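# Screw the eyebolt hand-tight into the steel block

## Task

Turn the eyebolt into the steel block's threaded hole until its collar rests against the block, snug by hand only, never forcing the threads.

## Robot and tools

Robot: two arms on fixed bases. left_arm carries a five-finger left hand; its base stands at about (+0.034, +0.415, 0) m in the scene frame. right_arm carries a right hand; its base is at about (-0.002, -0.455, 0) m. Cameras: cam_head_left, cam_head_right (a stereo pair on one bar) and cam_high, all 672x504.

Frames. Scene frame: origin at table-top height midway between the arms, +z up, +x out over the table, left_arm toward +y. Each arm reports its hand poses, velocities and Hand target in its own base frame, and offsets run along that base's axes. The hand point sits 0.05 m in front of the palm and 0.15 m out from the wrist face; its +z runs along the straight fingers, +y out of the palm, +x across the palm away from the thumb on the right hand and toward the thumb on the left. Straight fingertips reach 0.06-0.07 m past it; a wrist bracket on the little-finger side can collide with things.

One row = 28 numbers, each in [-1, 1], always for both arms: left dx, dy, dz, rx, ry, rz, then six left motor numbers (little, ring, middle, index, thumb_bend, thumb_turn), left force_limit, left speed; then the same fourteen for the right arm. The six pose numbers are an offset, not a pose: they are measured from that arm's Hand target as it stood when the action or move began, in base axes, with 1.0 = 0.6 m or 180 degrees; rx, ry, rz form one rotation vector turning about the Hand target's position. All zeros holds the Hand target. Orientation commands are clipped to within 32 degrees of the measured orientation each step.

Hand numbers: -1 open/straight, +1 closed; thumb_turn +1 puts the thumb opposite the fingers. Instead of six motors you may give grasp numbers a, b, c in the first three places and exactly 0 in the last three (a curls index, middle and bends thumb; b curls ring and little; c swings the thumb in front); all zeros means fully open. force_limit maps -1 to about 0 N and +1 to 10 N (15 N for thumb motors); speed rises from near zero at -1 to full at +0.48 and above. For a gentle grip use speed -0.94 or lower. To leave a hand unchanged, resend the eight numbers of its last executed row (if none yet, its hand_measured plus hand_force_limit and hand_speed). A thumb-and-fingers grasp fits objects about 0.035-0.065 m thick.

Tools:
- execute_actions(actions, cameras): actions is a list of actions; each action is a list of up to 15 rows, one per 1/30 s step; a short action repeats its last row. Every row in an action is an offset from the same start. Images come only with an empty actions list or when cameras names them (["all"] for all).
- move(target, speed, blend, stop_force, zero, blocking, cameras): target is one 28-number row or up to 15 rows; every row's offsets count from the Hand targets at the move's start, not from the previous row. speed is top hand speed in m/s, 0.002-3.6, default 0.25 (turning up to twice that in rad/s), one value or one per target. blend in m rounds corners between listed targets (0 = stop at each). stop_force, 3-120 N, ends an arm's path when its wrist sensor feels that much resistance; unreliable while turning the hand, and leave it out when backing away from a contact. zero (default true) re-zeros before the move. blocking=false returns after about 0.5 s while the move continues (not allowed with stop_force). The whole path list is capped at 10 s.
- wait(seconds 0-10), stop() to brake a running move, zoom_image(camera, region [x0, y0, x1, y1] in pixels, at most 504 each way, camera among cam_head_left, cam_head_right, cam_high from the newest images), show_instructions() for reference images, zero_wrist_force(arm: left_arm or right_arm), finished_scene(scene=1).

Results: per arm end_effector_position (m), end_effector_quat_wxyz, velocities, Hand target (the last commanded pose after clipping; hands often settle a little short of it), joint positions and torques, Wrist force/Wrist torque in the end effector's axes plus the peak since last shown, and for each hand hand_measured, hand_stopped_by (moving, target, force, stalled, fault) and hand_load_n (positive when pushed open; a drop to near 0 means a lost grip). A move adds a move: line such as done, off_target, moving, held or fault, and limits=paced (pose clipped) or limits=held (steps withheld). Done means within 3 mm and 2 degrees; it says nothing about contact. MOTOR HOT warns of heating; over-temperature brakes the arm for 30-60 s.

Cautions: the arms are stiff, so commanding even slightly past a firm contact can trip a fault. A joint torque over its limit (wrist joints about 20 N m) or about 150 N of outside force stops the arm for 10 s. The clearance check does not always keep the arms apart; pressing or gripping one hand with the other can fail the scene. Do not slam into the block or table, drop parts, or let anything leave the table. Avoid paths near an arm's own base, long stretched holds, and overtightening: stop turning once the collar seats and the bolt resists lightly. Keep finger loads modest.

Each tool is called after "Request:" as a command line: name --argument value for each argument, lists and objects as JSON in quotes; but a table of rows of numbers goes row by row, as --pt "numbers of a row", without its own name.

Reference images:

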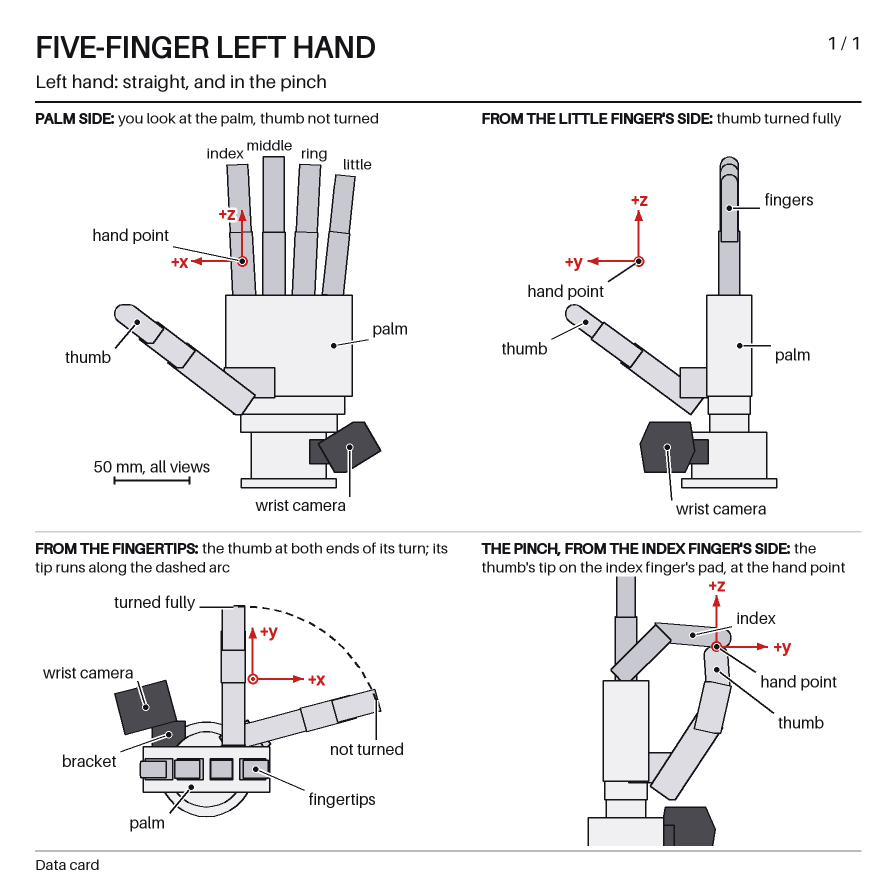

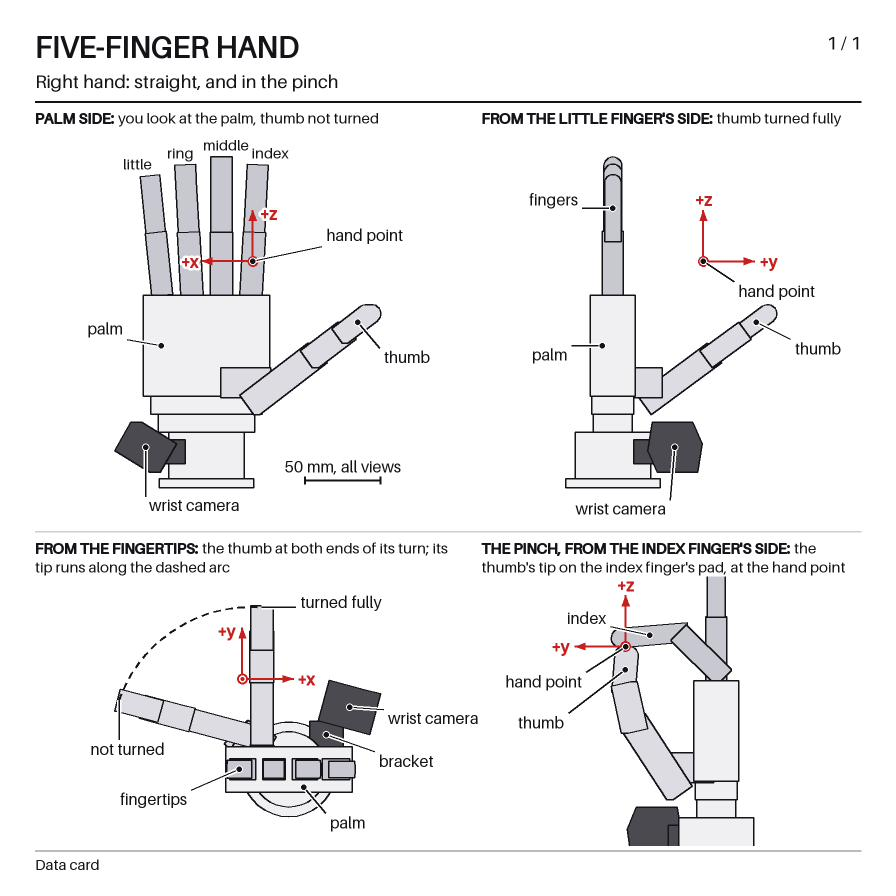

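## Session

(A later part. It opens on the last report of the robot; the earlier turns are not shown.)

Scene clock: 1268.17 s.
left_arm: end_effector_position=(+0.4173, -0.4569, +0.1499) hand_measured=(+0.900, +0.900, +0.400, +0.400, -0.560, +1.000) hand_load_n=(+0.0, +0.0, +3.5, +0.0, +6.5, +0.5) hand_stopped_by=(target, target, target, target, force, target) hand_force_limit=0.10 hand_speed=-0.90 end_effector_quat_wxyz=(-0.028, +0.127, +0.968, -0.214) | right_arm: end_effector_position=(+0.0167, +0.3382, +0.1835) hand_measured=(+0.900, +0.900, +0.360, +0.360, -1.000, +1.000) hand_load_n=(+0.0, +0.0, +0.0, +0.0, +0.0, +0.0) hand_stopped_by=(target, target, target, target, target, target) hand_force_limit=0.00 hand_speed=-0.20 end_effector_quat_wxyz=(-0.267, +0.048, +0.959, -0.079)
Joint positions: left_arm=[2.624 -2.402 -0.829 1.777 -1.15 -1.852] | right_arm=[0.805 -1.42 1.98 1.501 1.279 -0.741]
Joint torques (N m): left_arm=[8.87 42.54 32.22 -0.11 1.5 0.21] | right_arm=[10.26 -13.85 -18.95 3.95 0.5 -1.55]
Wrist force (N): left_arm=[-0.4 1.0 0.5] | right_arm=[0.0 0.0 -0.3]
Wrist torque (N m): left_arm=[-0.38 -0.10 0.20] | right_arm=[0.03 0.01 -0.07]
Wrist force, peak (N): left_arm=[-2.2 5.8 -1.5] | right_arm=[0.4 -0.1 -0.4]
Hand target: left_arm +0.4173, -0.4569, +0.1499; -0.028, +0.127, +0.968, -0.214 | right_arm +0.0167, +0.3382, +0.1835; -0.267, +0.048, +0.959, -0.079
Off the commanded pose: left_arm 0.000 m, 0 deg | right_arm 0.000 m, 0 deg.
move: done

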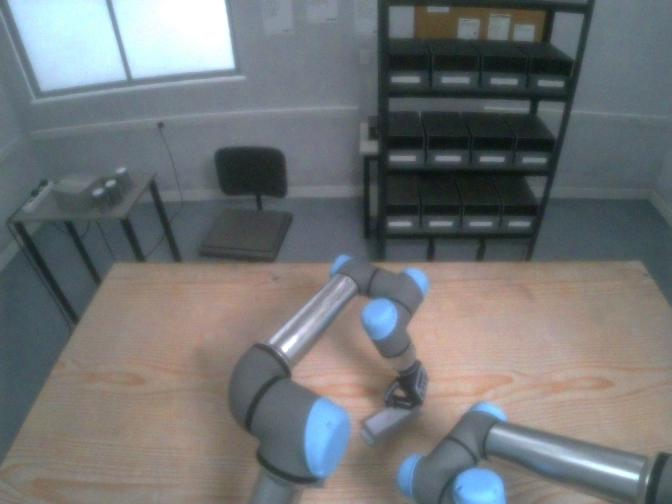

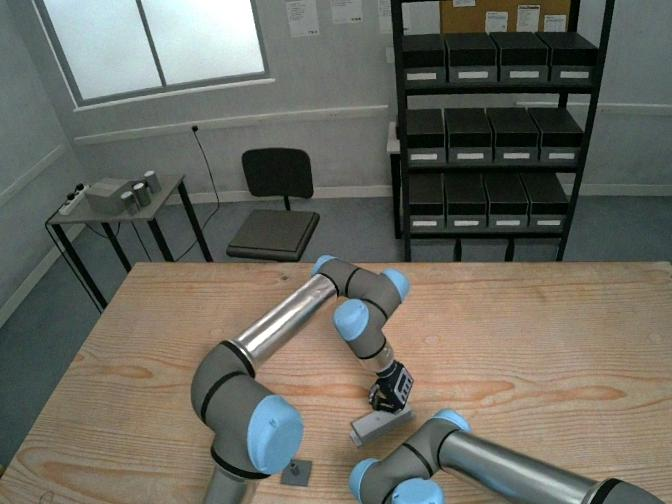

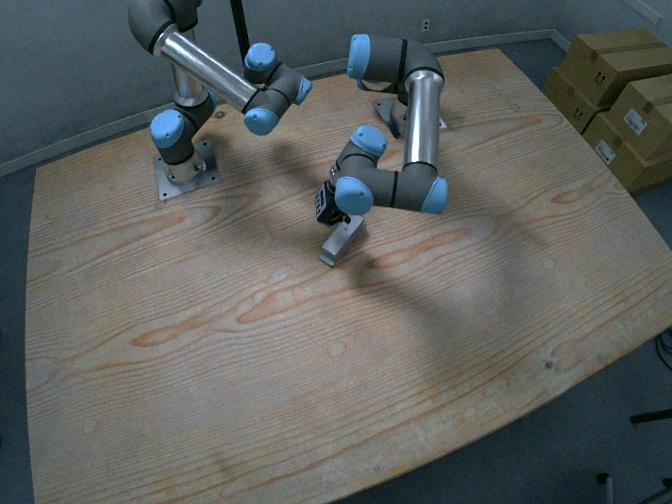

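Request:
move --pt "0.033 -0.0075 0 0 0 0.3333 0.9 0.9 0.4 0.4 -0.1 1 0.1 -0.9 0 0 0 0 0 0 0.9 0.9 0.36 0.36 -1 1 0 -0.2" --pt "0.056 0.0173 0 0 0 0.6667 0.9 0.9 0.4 0.4 -0.1 1 0.1 -0.9 0 0 0 0 0 0 0.9 0.9 0.36 0.36 -1 1 0 -0.2" --pt "0.046 0.0497 0 0 0 1.0 0.9 0.9 0.4 0.4 -0.1 1 0.1 -0.9 0 0 0 0 0 0 0.9 0.9 0.36 0.36 -1 1 0 -0.2" --speed 0.3 --blend '[0.005, 0.005, 0]' --cameras '["all"]'

Request:
zoom_image --camera "cam_high" --region '[325, 200, 365, 240]'

Request:
zoom_image --camera "cam_head_right" --region '[360, 385, 400, 425]'

Request:
zoom_image --camera "cam_head_left" --region '[370, 385, 410, 425]'

Scene clock: 1350.60 s.
left_arm: end_effector_position=(+0.4450, -0.4271, +0.1498) hand_measured=(+0.900, +0.900, +0.400, +0.400, -0.560, +1.000) hand_load_n=(+0.0, +0.0, +3.0, +0.0, +6.0, +0.5) hand_stopped_by=(target, target, target, target, force, target) hand_force_limit=0.10 hand_speed=-0.90 end_effector_quat_wxyz=(-0.214, +0.968, -0.127, +0.028) end_effector_velocity=(-0.001, -0.001, -0.001) end_effector_angular_velocity=(+0.000, +0.001, +0.002) | right_arm: end_effector_position=(+0.0167, +0.3382, +0.1835) hand_measured=(+0.900, +0.900, +0.360, +0.360, -1.000, +1.000) hand_load_n=(+0.0, +0.0, +0.5, +0.5, +0.0, +0.0) hand_stopped_by=(target, target, target, target, target, target) hand_force_limit=0.00 hand_speed=-0.20 end_effector_quat_wxyz=(-0.267, +0.048, +0.959, -0.079)
Joint positions: left_arm=[2.497 -2.402 -0.903 1.563 -1.973 -5.13] | right_arm=[0.805 -1.42 1.98 1.501 1.279 -0.741]
Joint velocities: left_arm=[-0.003 -0.001 -0.001 0 0.001 -0.005] | right_arm=[within noise]
Joint torques (N m): left_arm=[-8.6 62.71 6.5 -0.53 -1.87 -1.29] | right_arm=[9.54 -15.82 -18.6 3.54 0.68 -1.5]
Wrist force (N): left_arm=[-0.5 1.4 0.0] | right_arm=[0.3 0.0 -0.1]
Wrist torque (N m): left_arm=[-0.32 -0.11 0.18] | right_arm=[0.03 -0.04 -0.05]
Wrist force, peak (N): left_arm=[-0.8 1.8 0.4] | right_arm=[0.2 -0.1 -0.5]
Hand target: left_arm +0.4449, -0.4271, +0.1499; -0.214, +0.968, -0.127, +0.028 | right_arm +0.0167, +0.3382, +0.1835; -0.267, +0.048, +0.959, -0.079
Off the commanded pose: left_arm 0.000 m, 0 deg | right_arm 0.000 m, 0 deg.
move: done

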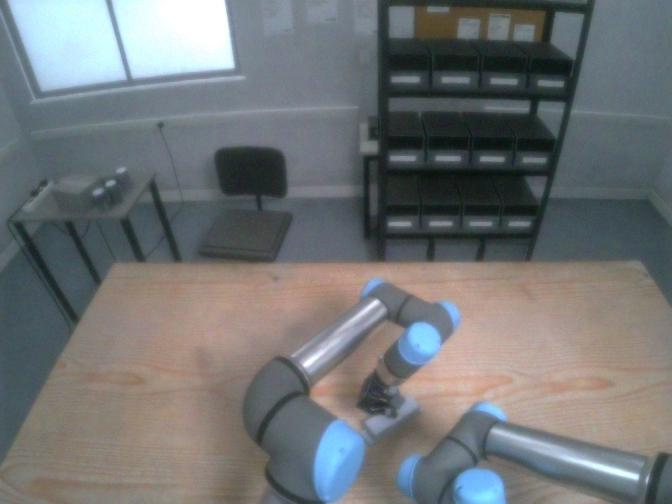

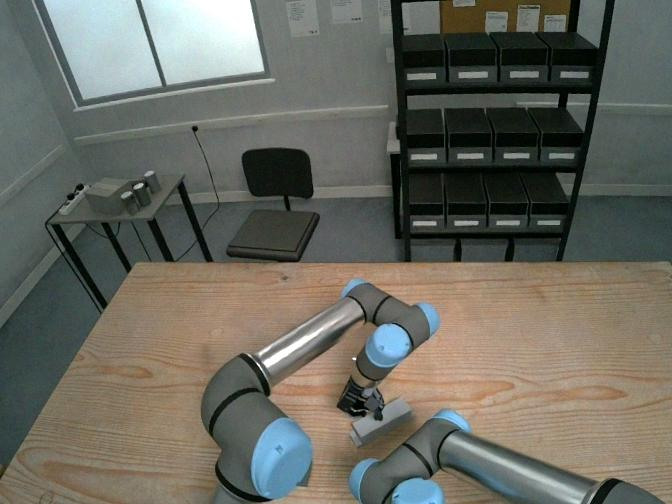

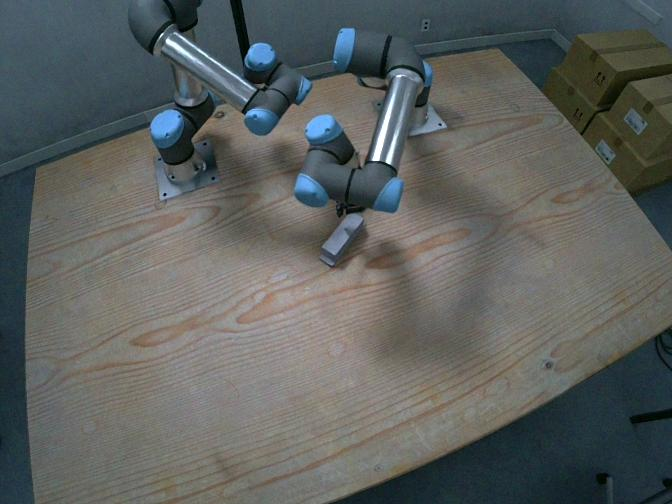

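Scaled by 12.600 from the camera's 672x504 image, which has a finer 960x720 frame.

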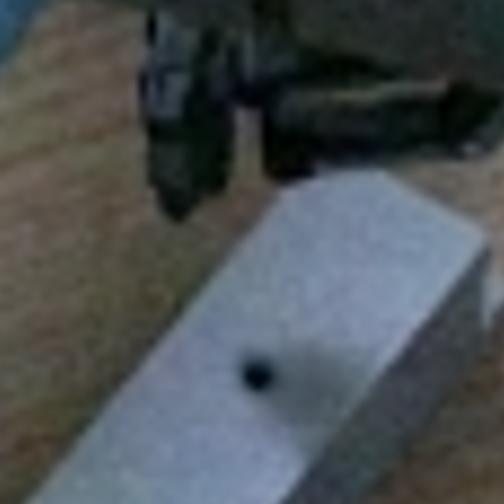

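Scaled by 12.600 from the camera's 672x504 image, which has a finer 960x720 frame.

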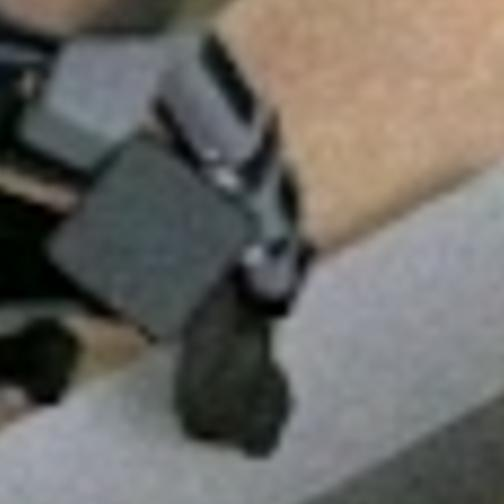

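Scaled by 12.600 from the camera's 672x504 image, which has a finer 960x720 frame.

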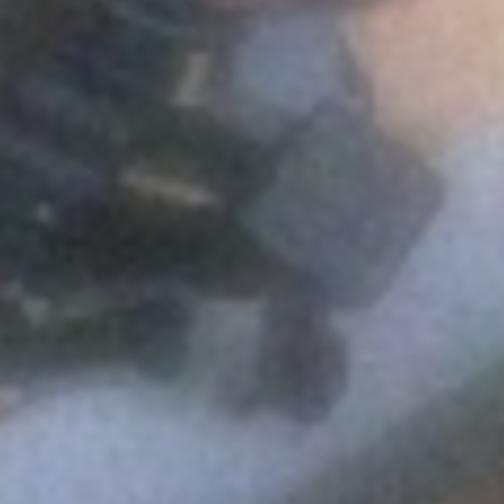

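Request:
zoom_image --camera "cam_high" --region '[330, 200, 350, 220]'

Request:
zoom_image --camera "cam_head_right" --region '[368, 405, 388, 425]'

Request:
zoom_image --camera "cam_head_left" --region '[384, 402, 404, 422]'

Scaled by 25.200 from the camera's 672x504 image, which has a finer 960x720 frame.

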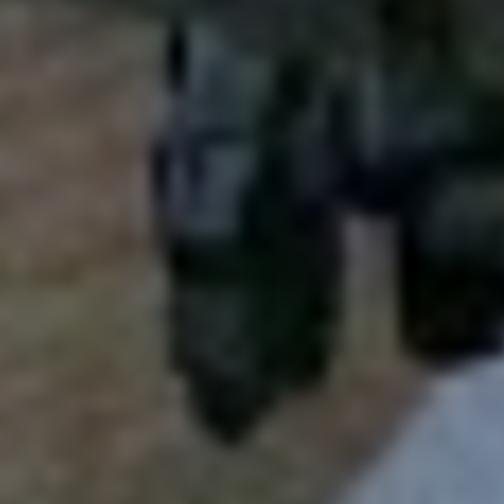

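Scaled by 25.200 from the camera's 672x504 image, which has a finer 960x720 frame.

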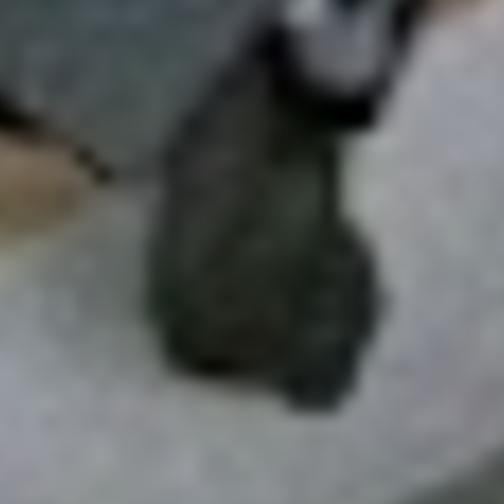

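Scaled by 25.200 from the camera's 672x504 image, which has a finer 960x720 frame.

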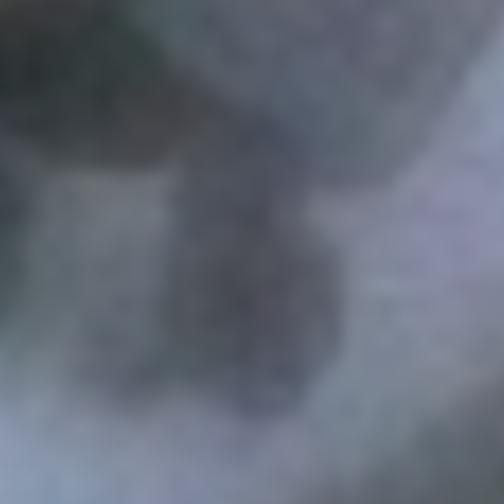

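Request:
move --target '[0.036,0.0007,-0.0383,0.0859,-0.023,0,0.9,0.9,0.4,0.4,-0.1,1,0.1,-0.9,0,0,0,0,0,0,0.9,0.9,0.36,0.36,-1,1,0,-0.2]' --speed 0.1 --cameras '["all"]'

Request:
zoom_image --camera "cam_high" --region '[330, 205, 360, 235]'

Request:
zoom_image --camera "cam_head_right" --region '[365, 398, 395, 428]'

Request:
zoom_image --camera "cam_head_left" --region '[376, 395, 406, 425]'

Scene clock: 1509.30 s.
left_arm: end_effector_position=(+0.4665, -0.4268, +0.1268) hand_measured=(+0.900, +0.900, +0.400, +0.400, -0.560, +1.000) hand_load_n=(+0.0, +0.0, +4.0, +0.0, +6.0, +0.5) hand_stopped_by=(target, target, target, target, force, target) hand_force_limit=0.10 hand_speed=-0.90 end_effector_quat_wxyz=(-0.347, +0.929, -0.122, +0.046) | right_arm: end_effector_position=(+0.0167, +0.3382, +0.1835) hand_measured=(+0.900, +0.900, +0.360, +0.360, -1.000, +1.000) hand_load_n=(+0.0, +0.5, +0.0, +0.0, +0.0, +0.0) hand_stopped_by=(target, target, target, target, target, target) hand_force_limit=0.00 hand_speed=-0.20 end_effector_quat_wxyz=(-0.267, +0.048, +0.959, -0.079)
Joint positions: left_arm=[2.422 -2.595 -0.711 1.368 -2.2 -5.292] | right_arm=[0.805 -1.42 1.98 1.501 1.279 -0.741]
Joint torques (N m): left_arm=[8.11 67.06 7.29 0.36 0.61 1.12] | right_arm=[9.51 -15.63 -18.39 3.34 0.48 -1.53]
Wrist force (N): left_arm=[-0.7 1.6 -0.4] | right_arm=[0.0 -0.2 -0.3]
Wrist torque (N m): left_arm=[-0.35 -0.09 0.16] | right_arm=[0.00 0.01 -0.08]
Wrist force, peak (N): left_arm=[-0.4 2.0 -0.4] | right_arm=[0.2 0.2 -0.4]
Hand target: left_arm +0.4665, -0.4267, +0.1269; -0.347, +0.929, -0.122, +0.046 | right_arm +0.0167, +0.3382, +0.1835; -0.267, +0.048, +0.959, -0.079
Off the commanded pose: left_arm 0.000 m, 0 deg | right_arm 0.000 m, 0 deg.
move: done

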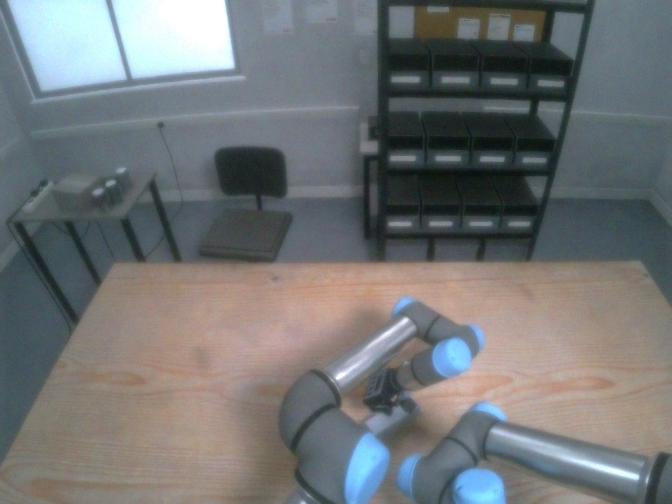

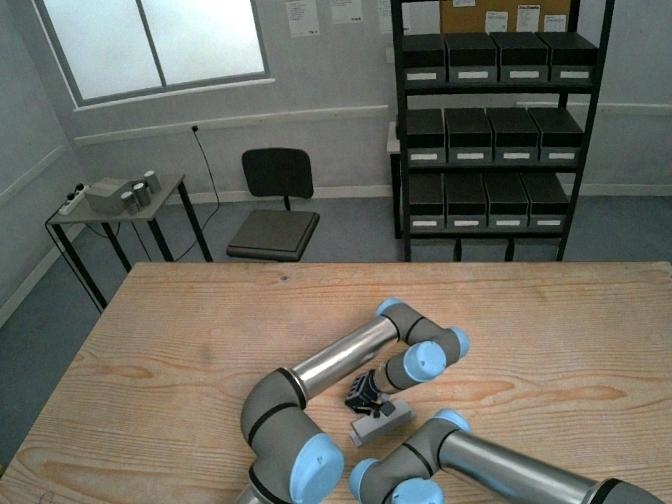

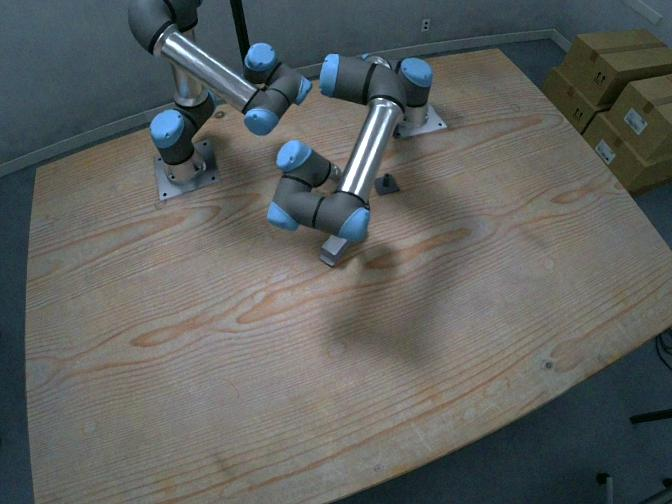

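Scaled by 16.800 from the camera's 672x504 image, which has a finer 960x720 frame.

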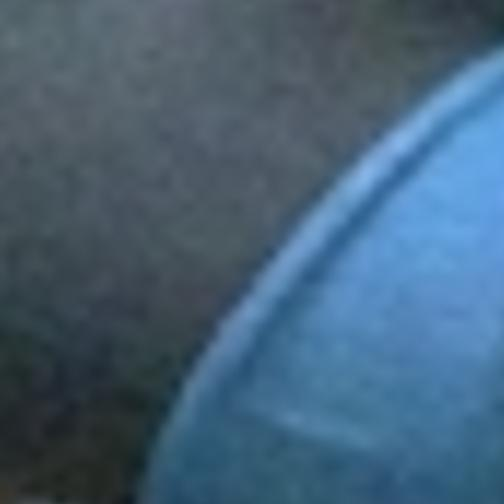

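Scaled by 16.800 from the camera's 672x504 image, which has a finer 960x720 frame.

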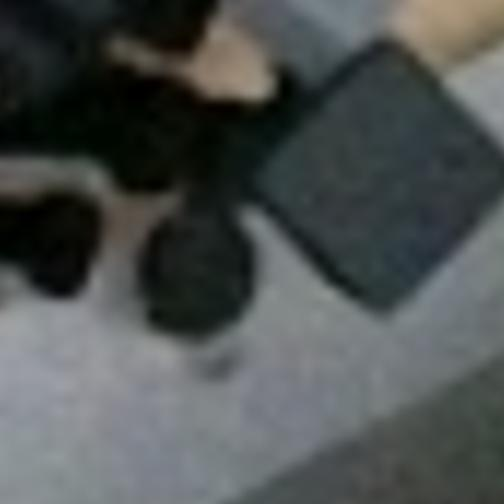

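Scaled by 16.800 from the camera's 672x504 image, which has a finer 960x720 frame.

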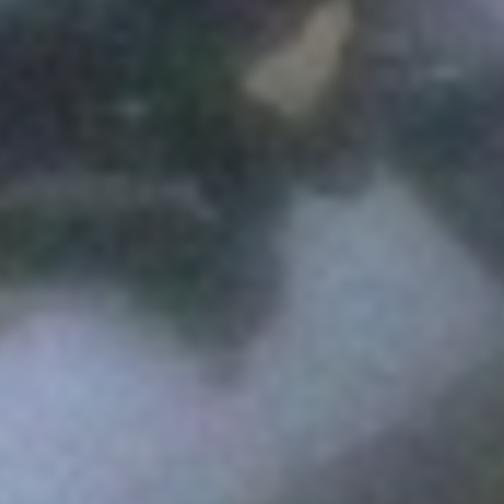

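Request:
move --pt "-0.0033 -0.0465 0.0167 0 0 -0.3333 0.9 0.9 0.4 0.4 -0.1 1 0.1 -0.9 0 0 0 0 0 0 0.9 0.9 0.36 0.36 -1 1 0 -0.2" --pt "-0.0453 -0.0668 0.0167 0 0 -0.6667 0.9 0.9 0.4 0.4 -0.1 1 0.1 -0.9 0 0 0 0 0 0 0.9 0.9 0.36 0.36 -1 1 0 -0.2" --pt "-0.084 -0.0407 0.0 0 0 -1.0 0.9 0.9 0.4 0.4 -0.1 1 0.1 -0.9 0 0 0 0 0 0 0.9 0.9 0.36 0.36 -1 1 0 -0.2" --speed 0.3 --blend '[0.005, 0.005, 0]' --cameras '["all"]'

Request:
zoom_image --camera "cam_high" --region '[330, 205, 360, 235]'

Request:
zoom_image --camera "cam_head_right" --region '[365, 398, 395, 428]'

Request:
zoom_image --camera "cam_head_left" --region '[376, 395, 406, 425]'

Scene clock: 1543.40 s.
left_arm: end_effector_position=(+0.4162, -0.4511, +0.1268) hand_measured=(+0.900, +0.900, +0.400, +0.400, -0.560, +1.000) hand_load_n=(+0.0, +0.0, +4.0, +0.0, +6.5, +0.5) hand_stopped_by=(target, target, target, target, force, target) hand_force_limit=0.10 hand_speed=-0.90 end_effector_quat_wxyz=(-0.046, +0.122, +0.929, -0.347) | right_arm: end_effector_position=(+0.0167, +0.3382, +0.1835) hand_measured=(+0.900, +0.900, +0.360, +0.360, -1.000, +1.000) hand_load_n=(+0.0, +0.0, +0.0, +0.0, +0.0, +0.5) hand_stopped_by=(target, target, target, target, target, target) hand_force_limit=0.00 hand_speed=-0.20 end_effector_quat_wxyz=(-0.267, +0.048, +0.959, -0.079)
Joint positions: left_arm=[2.745 -2.333 -1.075 1.954 -0.863 -1.75] | right_arm=[0.805 -1.42 1.98 1.501 1.279 -0.741]
Joint torques (N m): left_arm=[-7.02 58.02 8.52 -3.37 -0.18 1.38] | right_arm=[9.93 -16.33 -18.29 2.89 0.59 -1.51]
Wrist force (N): left_arm=[-0.6 1.4 0.2] | right_arm=[-0.1 0.1 -0.1]
Wrist torque (N m): left_arm=[-0.38 -0.05 0.05] | right_arm=[0.04 0.02 -0.07]
Wrist force, peak (N): left_arm=[-2.0 1.4 -1.1] | right_arm=[0.3 -0.1 -0.5]
Hand target: left_arm +0.4161, -0.4511, +0.1269; -0.046, +0.122, +0.929, -0.347 | right_arm +0.0167, +0.3382, +0.1835; -0.267, +0.048, +0.959, -0.079
Off the commanded pose: left_arm 0.000 m, 0 deg | right_arm 0.000 m, 0 deg.
move: done

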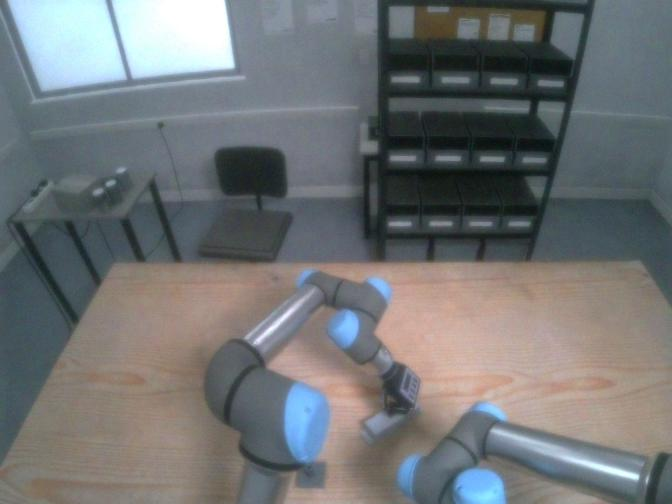

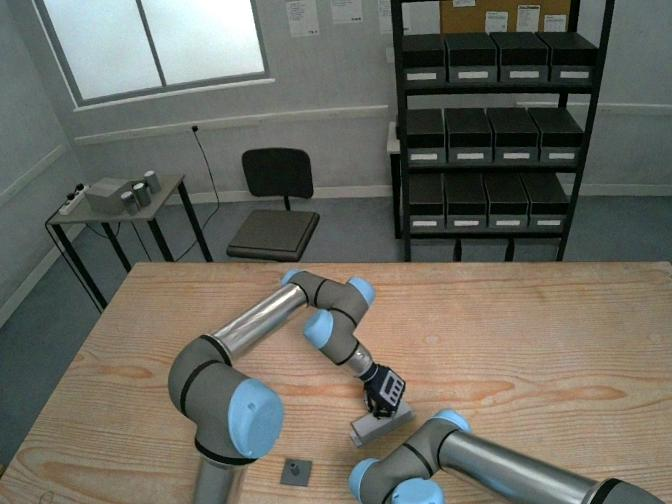

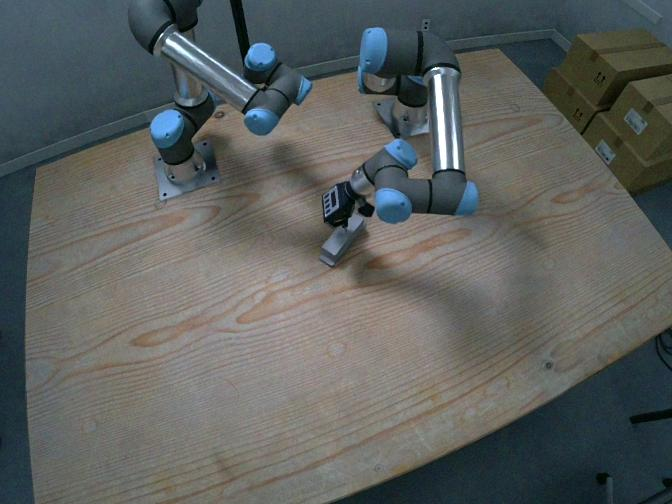

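Scaled by 16.800 from the camera's 672x504 image, which has a finer 960x720 frame.

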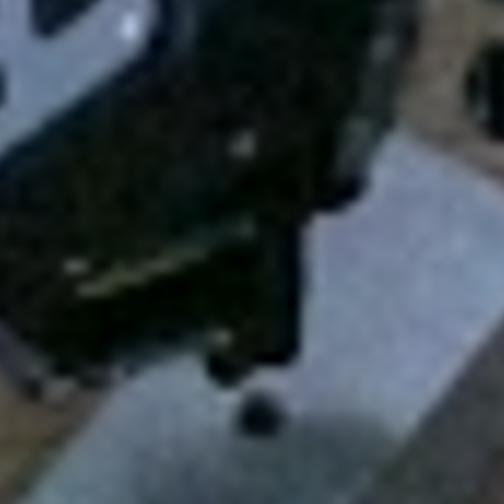

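Scaled by 16.800 from the camera's 672x504 image, which has a finer 960x720 frame.

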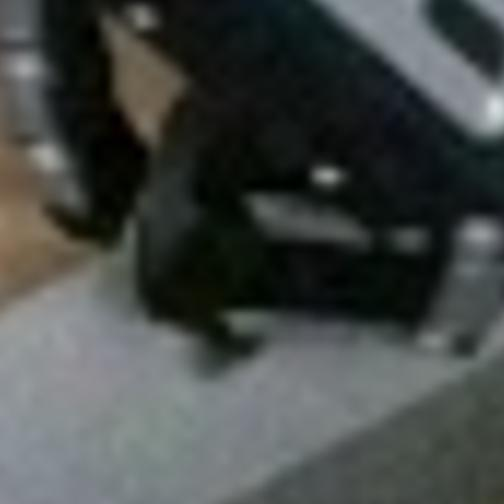

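Scaled by 16.800 from the camera's 672x504 image, which has a finer 960x720 frame.

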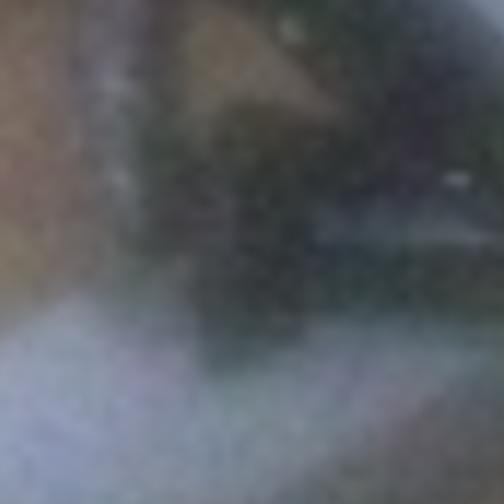

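Request:
zoom_image --camera "cam_high" --region '[338, 215, 354, 235]'

Request:
zoom_image --camera "cam_head_right" --region '[370, 406, 386, 426]'

Request:
zoom_image --camera "cam_head_left" --region '[382, 404, 398, 424]'

Scaled by 25.200 from the camera's 672x504 image, which has a finer 960x720 frame.

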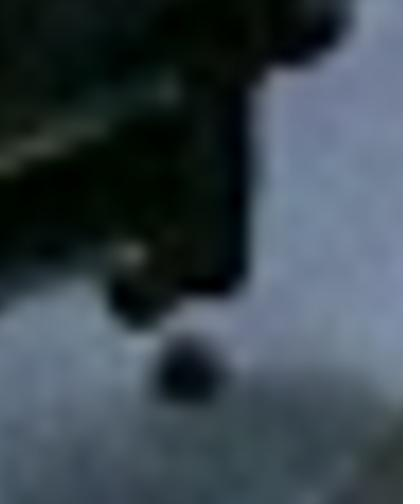

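Scaled by 25.200 from the camera's 672x504 image, which has a finer 960x720 frame.

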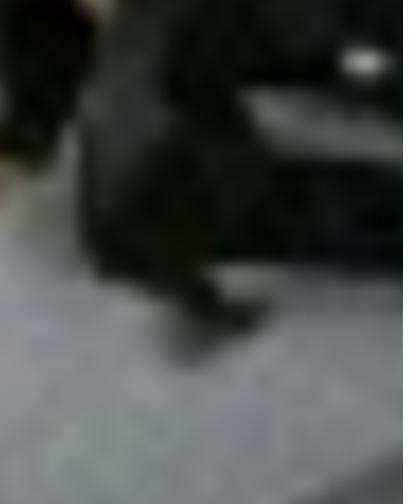

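Scaled by 25.200 from the camera's 672x504 image, which has a finer 960x720 frame.

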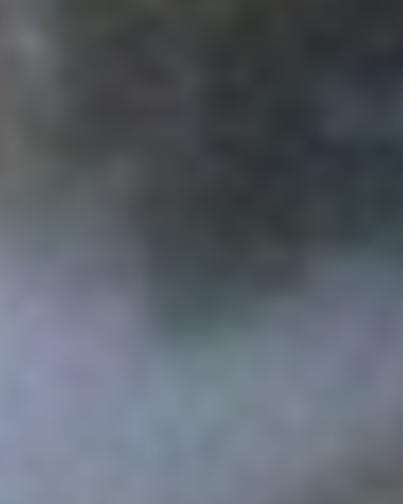

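Request:
move --target '[0.0023,-0.0018,-0.0083,0.0429,-0.0115,0,0.9,0.9,0.4,0.4,-0.1,1,0.1,-0.9,0,0,0,0,0,0,0.9,0.9,0.36,0.36,-1,1,0,-0.2]' --speed 0.1 --cameras '["all"]'

Request:
zoom_image --camera "cam_high" --region '[338, 215, 354, 235]'

Request:
zoom_image --camera "cam_head_right" --region '[367, 402, 387, 427]'

Request:
zoom_image --camera "cam_head_left" --region '[379, 400, 399, 425]'

Scene clock: 1641.93 s.
left_arm: end_effector_position=(+0.4175, -0.4523, +0.1218) hand_measured=(+0.900, +0.900, +0.400, +0.400, -0.560, +1.000) hand_load_n=(+0.0, +0.0, +3.5, +0.0, +6.0, +1.0) hand_stopped_by=(target, target, target, target, force, target) hand_force_limit=0.10 hand_speed=-0.90 end_effector_quat_wxyz=(-0.037, +0.125, +0.951, -0.281) | right_arm: end_effector_position=(+0.0167, +0.3382, +0.1835) hand_measured=(+0.900, +0.900, +0.360, +0.360, -1.000, +1.000) hand_load_n=(+0.0, +0.0, +0.5, +0.0, +0.0, +0.0) hand_stopped_by=(target, target, target, target, target, target) hand_force_limit=0.00 hand_speed=-0.20 end_effector_quat_wxyz=(-0.267, +0.048, +0.959, -0.079)
Joint positions: left_arm=[2.688 -2.365 -0.991 1.908 -1.007 -1.799] | right_arm=[0.805 -1.42 1.98 1.501 1.279 -0.741]
Joint torques (N m): left_arm=[8.04 60.96 7.2 0.54 0.68 1.06] | right_arm=[9.71 -17.51 -19.27 2.78 0.57 -1.47]
Wrist force (N): left_arm=[-0.3 1.6 0.3] | right_arm=[0.2 -0.1 -0.3]
Wrist torque (N m): left_arm=[-0.32 -0.08 0.18] | right_arm=[0.03 -0.02 -0.06]
Wrist force, peak (N): left_arm=[-1.6 3.3 -0.8] | right_arm=[0.3 0.1 -0.4]
Hand target: left_arm +0.4175, -0.4522, +0.1219; -0.037, +0.125, +0.951, -0.281 | right_arm +0.0167, +0.3382, +0.1835; -0.267, +0.048, +0.959, -0.079
Off the commanded pose: left_arm 0.000 m, 0 deg | right_arm 0.000 m, 0 deg.
move: done

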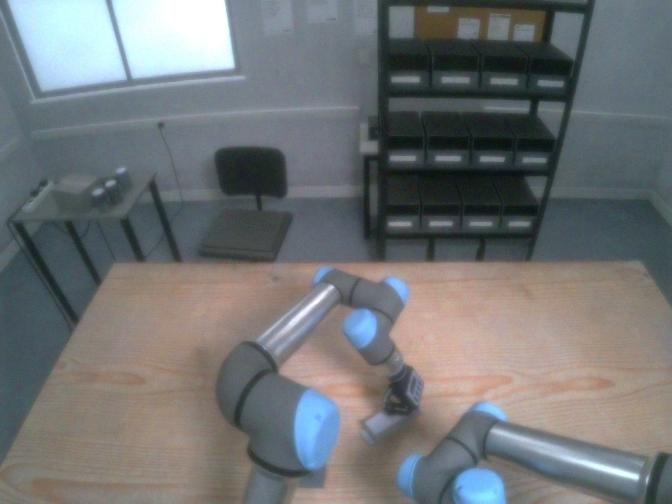

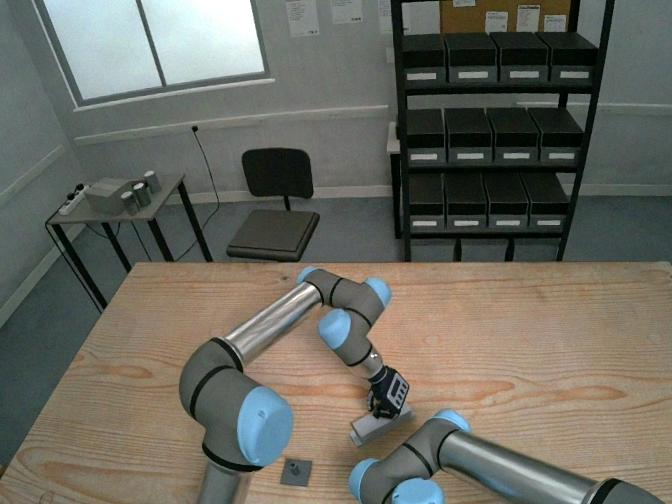

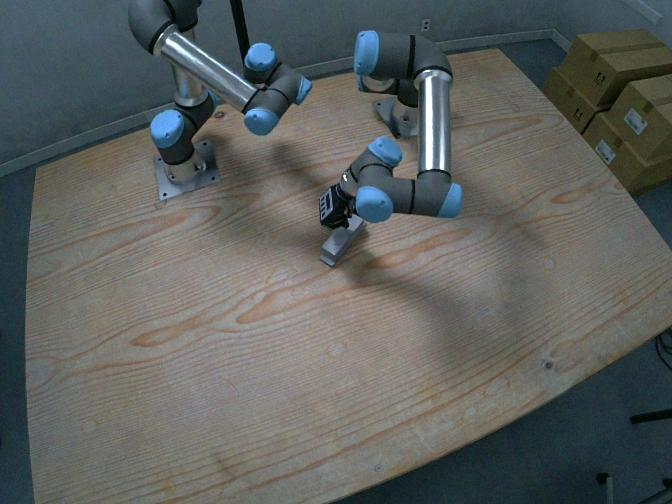

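Scaled by 25.200 from the camera's 672x504 image, which has a finer 960x720 frame.

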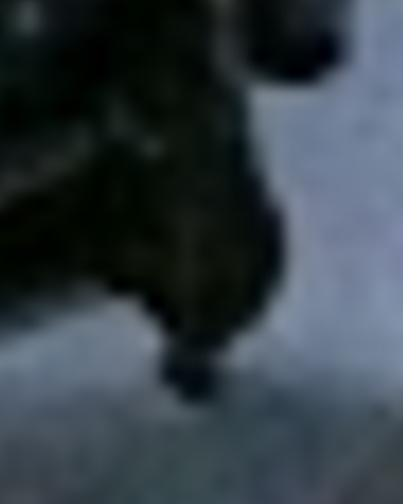

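Scaled by 20.160 from the camera's 672x504 image, which has a finer 960x720 frame.

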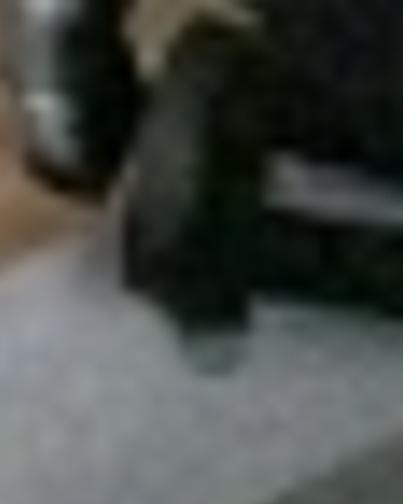

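Scaled by 20.160 from the camera's 672x504 image, which has a finer 960x720 frame.

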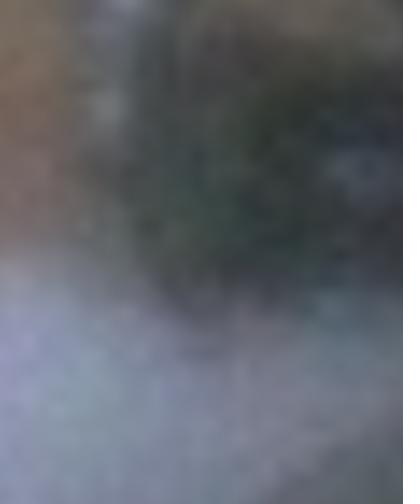

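Request:
zero_wrist_force --arm "left_arm"

Request:
move --target '[0,0,-0.03,0,0,0,0.9,0.9,0.4,0.4,-0.1,1,0.1,-0.9,0,0,0,0,0,0,0.9,0.9,0.36,0.36,-1,1,0,-0.2]' --speed 0.01 --stop_force 3 --cameras '["cam_high", "cam_head_right"]'

Request:
zoom_image --camera "cam_high" --region '[338, 215, 354, 235]'

Request:
zoom_image --camera "cam_head_right" --region '[367, 402, 387, 427]'

Wrist force sensor zeroed.

Scene clock: 1665.03 s.
left_arm: end_effector_position=(+0.4175, -0.4522, +0.1125) hand_measured=(+0.900, +0.900, +0.400, +0.400, -0.560, +1.000) hand_load_n=(+0.0, +0.5, +1.5, +0.0, +7.0, +1.0) hand_stopped_by=(target, target, target, target, force, target) hand_force_limit=0.10 hand_speed=-0.90 end_effector_quat_wxyz=(-0.037, +0.125, +0.951, -0.281) | right_arm: end_effector_position=(+0.0167, +0.3382, +0.1835) hand_measured=(+0.900, +0.900, +0.360, +0.360, -1.000, +1.000) hand_load_n=(+0.0, +0.0, +0.0, +0.0, +0.0, +0.0) hand_stopped_by=(target, target, target, target, target, target) hand_force_limit=0.00 hand_speed=-0.20 end_effector_quat_wxyz=(-0.267, +0.048, +0.959, -0.079)
Joint positions: left_arm=[2.688 -2.371 -1.005 1.928 -1.007 -1.799] | right_arm=[0.805 -1.42 1.98 1.501 1.279 -0.741]
Joint torques (N m): left_arm=[8.33 61.15 30.49 -4.59 -0.71 1.23] | right_arm=[10 -17.5 -17.97 2.46 0.7 -1.49]
Wrist force (N, zeroed by zero_wrist_force on left_arm): left_arm=[0.2 -2.0 -1.7] | right_arm=[0.2 0.0 -0.1]
Wrist torque (N m, zeroed by zero_wrist_force on left_arm): left_arm=[-0.12 -0.07 0.06] | right_arm=[0.02 -0.02 -0.06]
Wrist force, peak (N, zeroed by zero_wrist_force on left_arm): left_arm=[0.3 -4.8 -4.7] | right_arm=[0.1 -0.1 -0.6]
Hand target: left_arm +0.4175, -0.4522, +0.1125; -0.037, +0.125, +0.951, -0.281 (not the last commanded pose) | right_arm +0.0167, +0.3382, +0.1835; -0.267, +0.048, +0.959, -0.079
Off the commanded pose: left_arm 0.009 m, 0 deg | right_arm 0.000 m, 0 deg.
move: contact (left_arm)
Images, in order (width x height): cam_head_right 672x504, cam_high 672x504.

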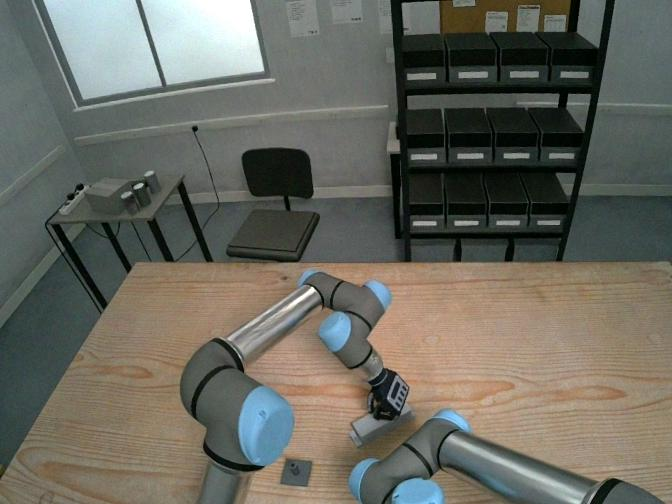

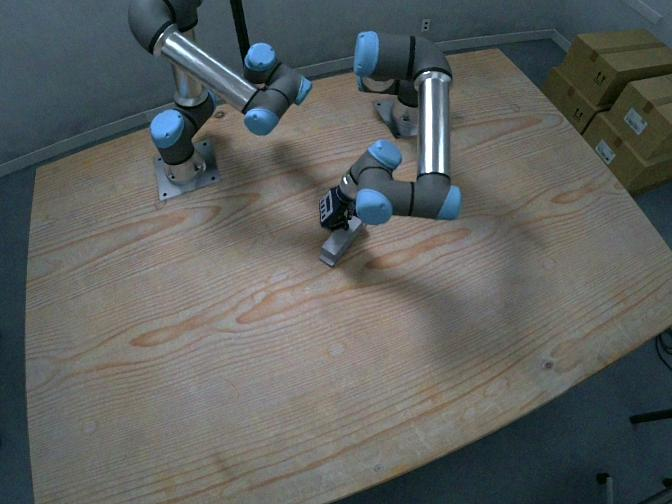

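Scaled by 25.200 from the camera's 672x504 image, which has a finer 960x720 frame.

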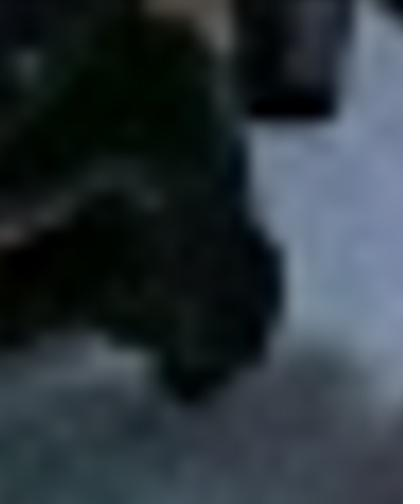

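Scaled by 20.160 from the camera's 672x504 image, which has a finer 960x720 frame.

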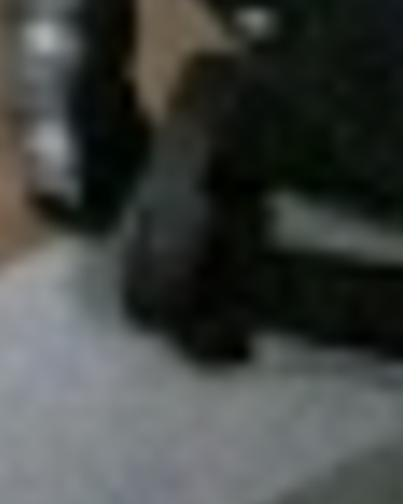

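Request:
move --pt "0 0 0.0025 0 0 0 0.9 0.9 0.4 0.4 -0.1 1 0.1 -0.9 0 0 0 0 0 0 0.9 0.9 0.36 0.36 -1 1 0 -0.2" --pt "-0.0022 0.0003 0.0025 0 0 0 0.9 0.9 0.4 0.4 -0.1 1 0.1 -0.9 0 0 0 0 0 0 0.9 0.9 0.36 0.36 -1 1 0 -0.2" --pt "-0.0022 0.0003 -0.01 0 0 0 0.9 0.9 0.4 0.4 -0.1 1 0.1 -0.9 0 0 0 0 0 0 0.9 0.9 0.36 0.36 -1 1 0 -0.2" --speed '[0.03,0.02,0.01]' --stop_force 3

Scene clock: 1686.20 s.
left_arm: end_effector_position=(+0.4162, -0.4520, +0.1126) hand_measured=(+0.900, +0.900, +0.400, +0.400, -0.560, +1.000) hand_load_n=(+0.0, +0.0, -1.0, +0.0, +7.5, +1.5) hand_stopped_by=(target, target, target, target, force, target) hand_force_limit=0.10 hand_speed=-0.90 end_effector_quat_wxyz=(-0.037, +0.125, +0.951, -0.282) | right_arm: end_effector_position=(+0.0167, +0.3382, +0.1835) hand_measured=(+0.900, +0.900, +0.360, +0.360, -1.000, +1.000) hand_load_n=(+0.0, +0.0, +0.0, +0.0, +0.0, +0.0) hand_stopped_by=(target, target, target, target, target, target) hand_force_limit=0.00 hand_speed=-0.20 end_effector_quat_wxyz=(-0.267, +0.048, +0.959, -0.079)
Joint positions: left_arm=[2.687 -2.367 -1.011 1.932 -1.007 -1.8] | right_arm=[0.805 -1.42 1.98 1.501 1.279 -0.741]
Joint torques (N m): left_arm=[-0.2 59.3 31.97 -4.58 -0.8 -0.57] | right_arm=[8.83 -18.07 -19.02 2.34 0.52 -1.57]
Wrist force (N, zeroed by zero_wrist_force on left_arm): left_arm=[0.2 -2.8 -2.1] | right_arm=[0.2 0.0 -0.1]
Wrist torque (N m, zeroed by zero_wrist_force on left_arm): left_arm=[-0.17 -0.09 0.08] | right_arm=[0.02 -0.03 -0.06]
Wrist force, peak (N, zeroed by zero_wrist_force on left_arm): left_arm=[0.5 -6.9 -6.6] | right_arm=[0.1 -0.2 -0.5]
Hand target: left_arm +0.4162, -0.4520, +0.1126; -0.037, +0.125, +0.951, -0.282 (not the last commanded pose) | right_arm +0.0167, +0.3382, +0.1835; -0.267, +0.048, +0.959, -0.079
Off the commanded pose: left_arm 0.006 m, 0 deg | right_arm 0.000 m, 0 deg.
move: contact (left_arm); path passed 2 of 3 targets


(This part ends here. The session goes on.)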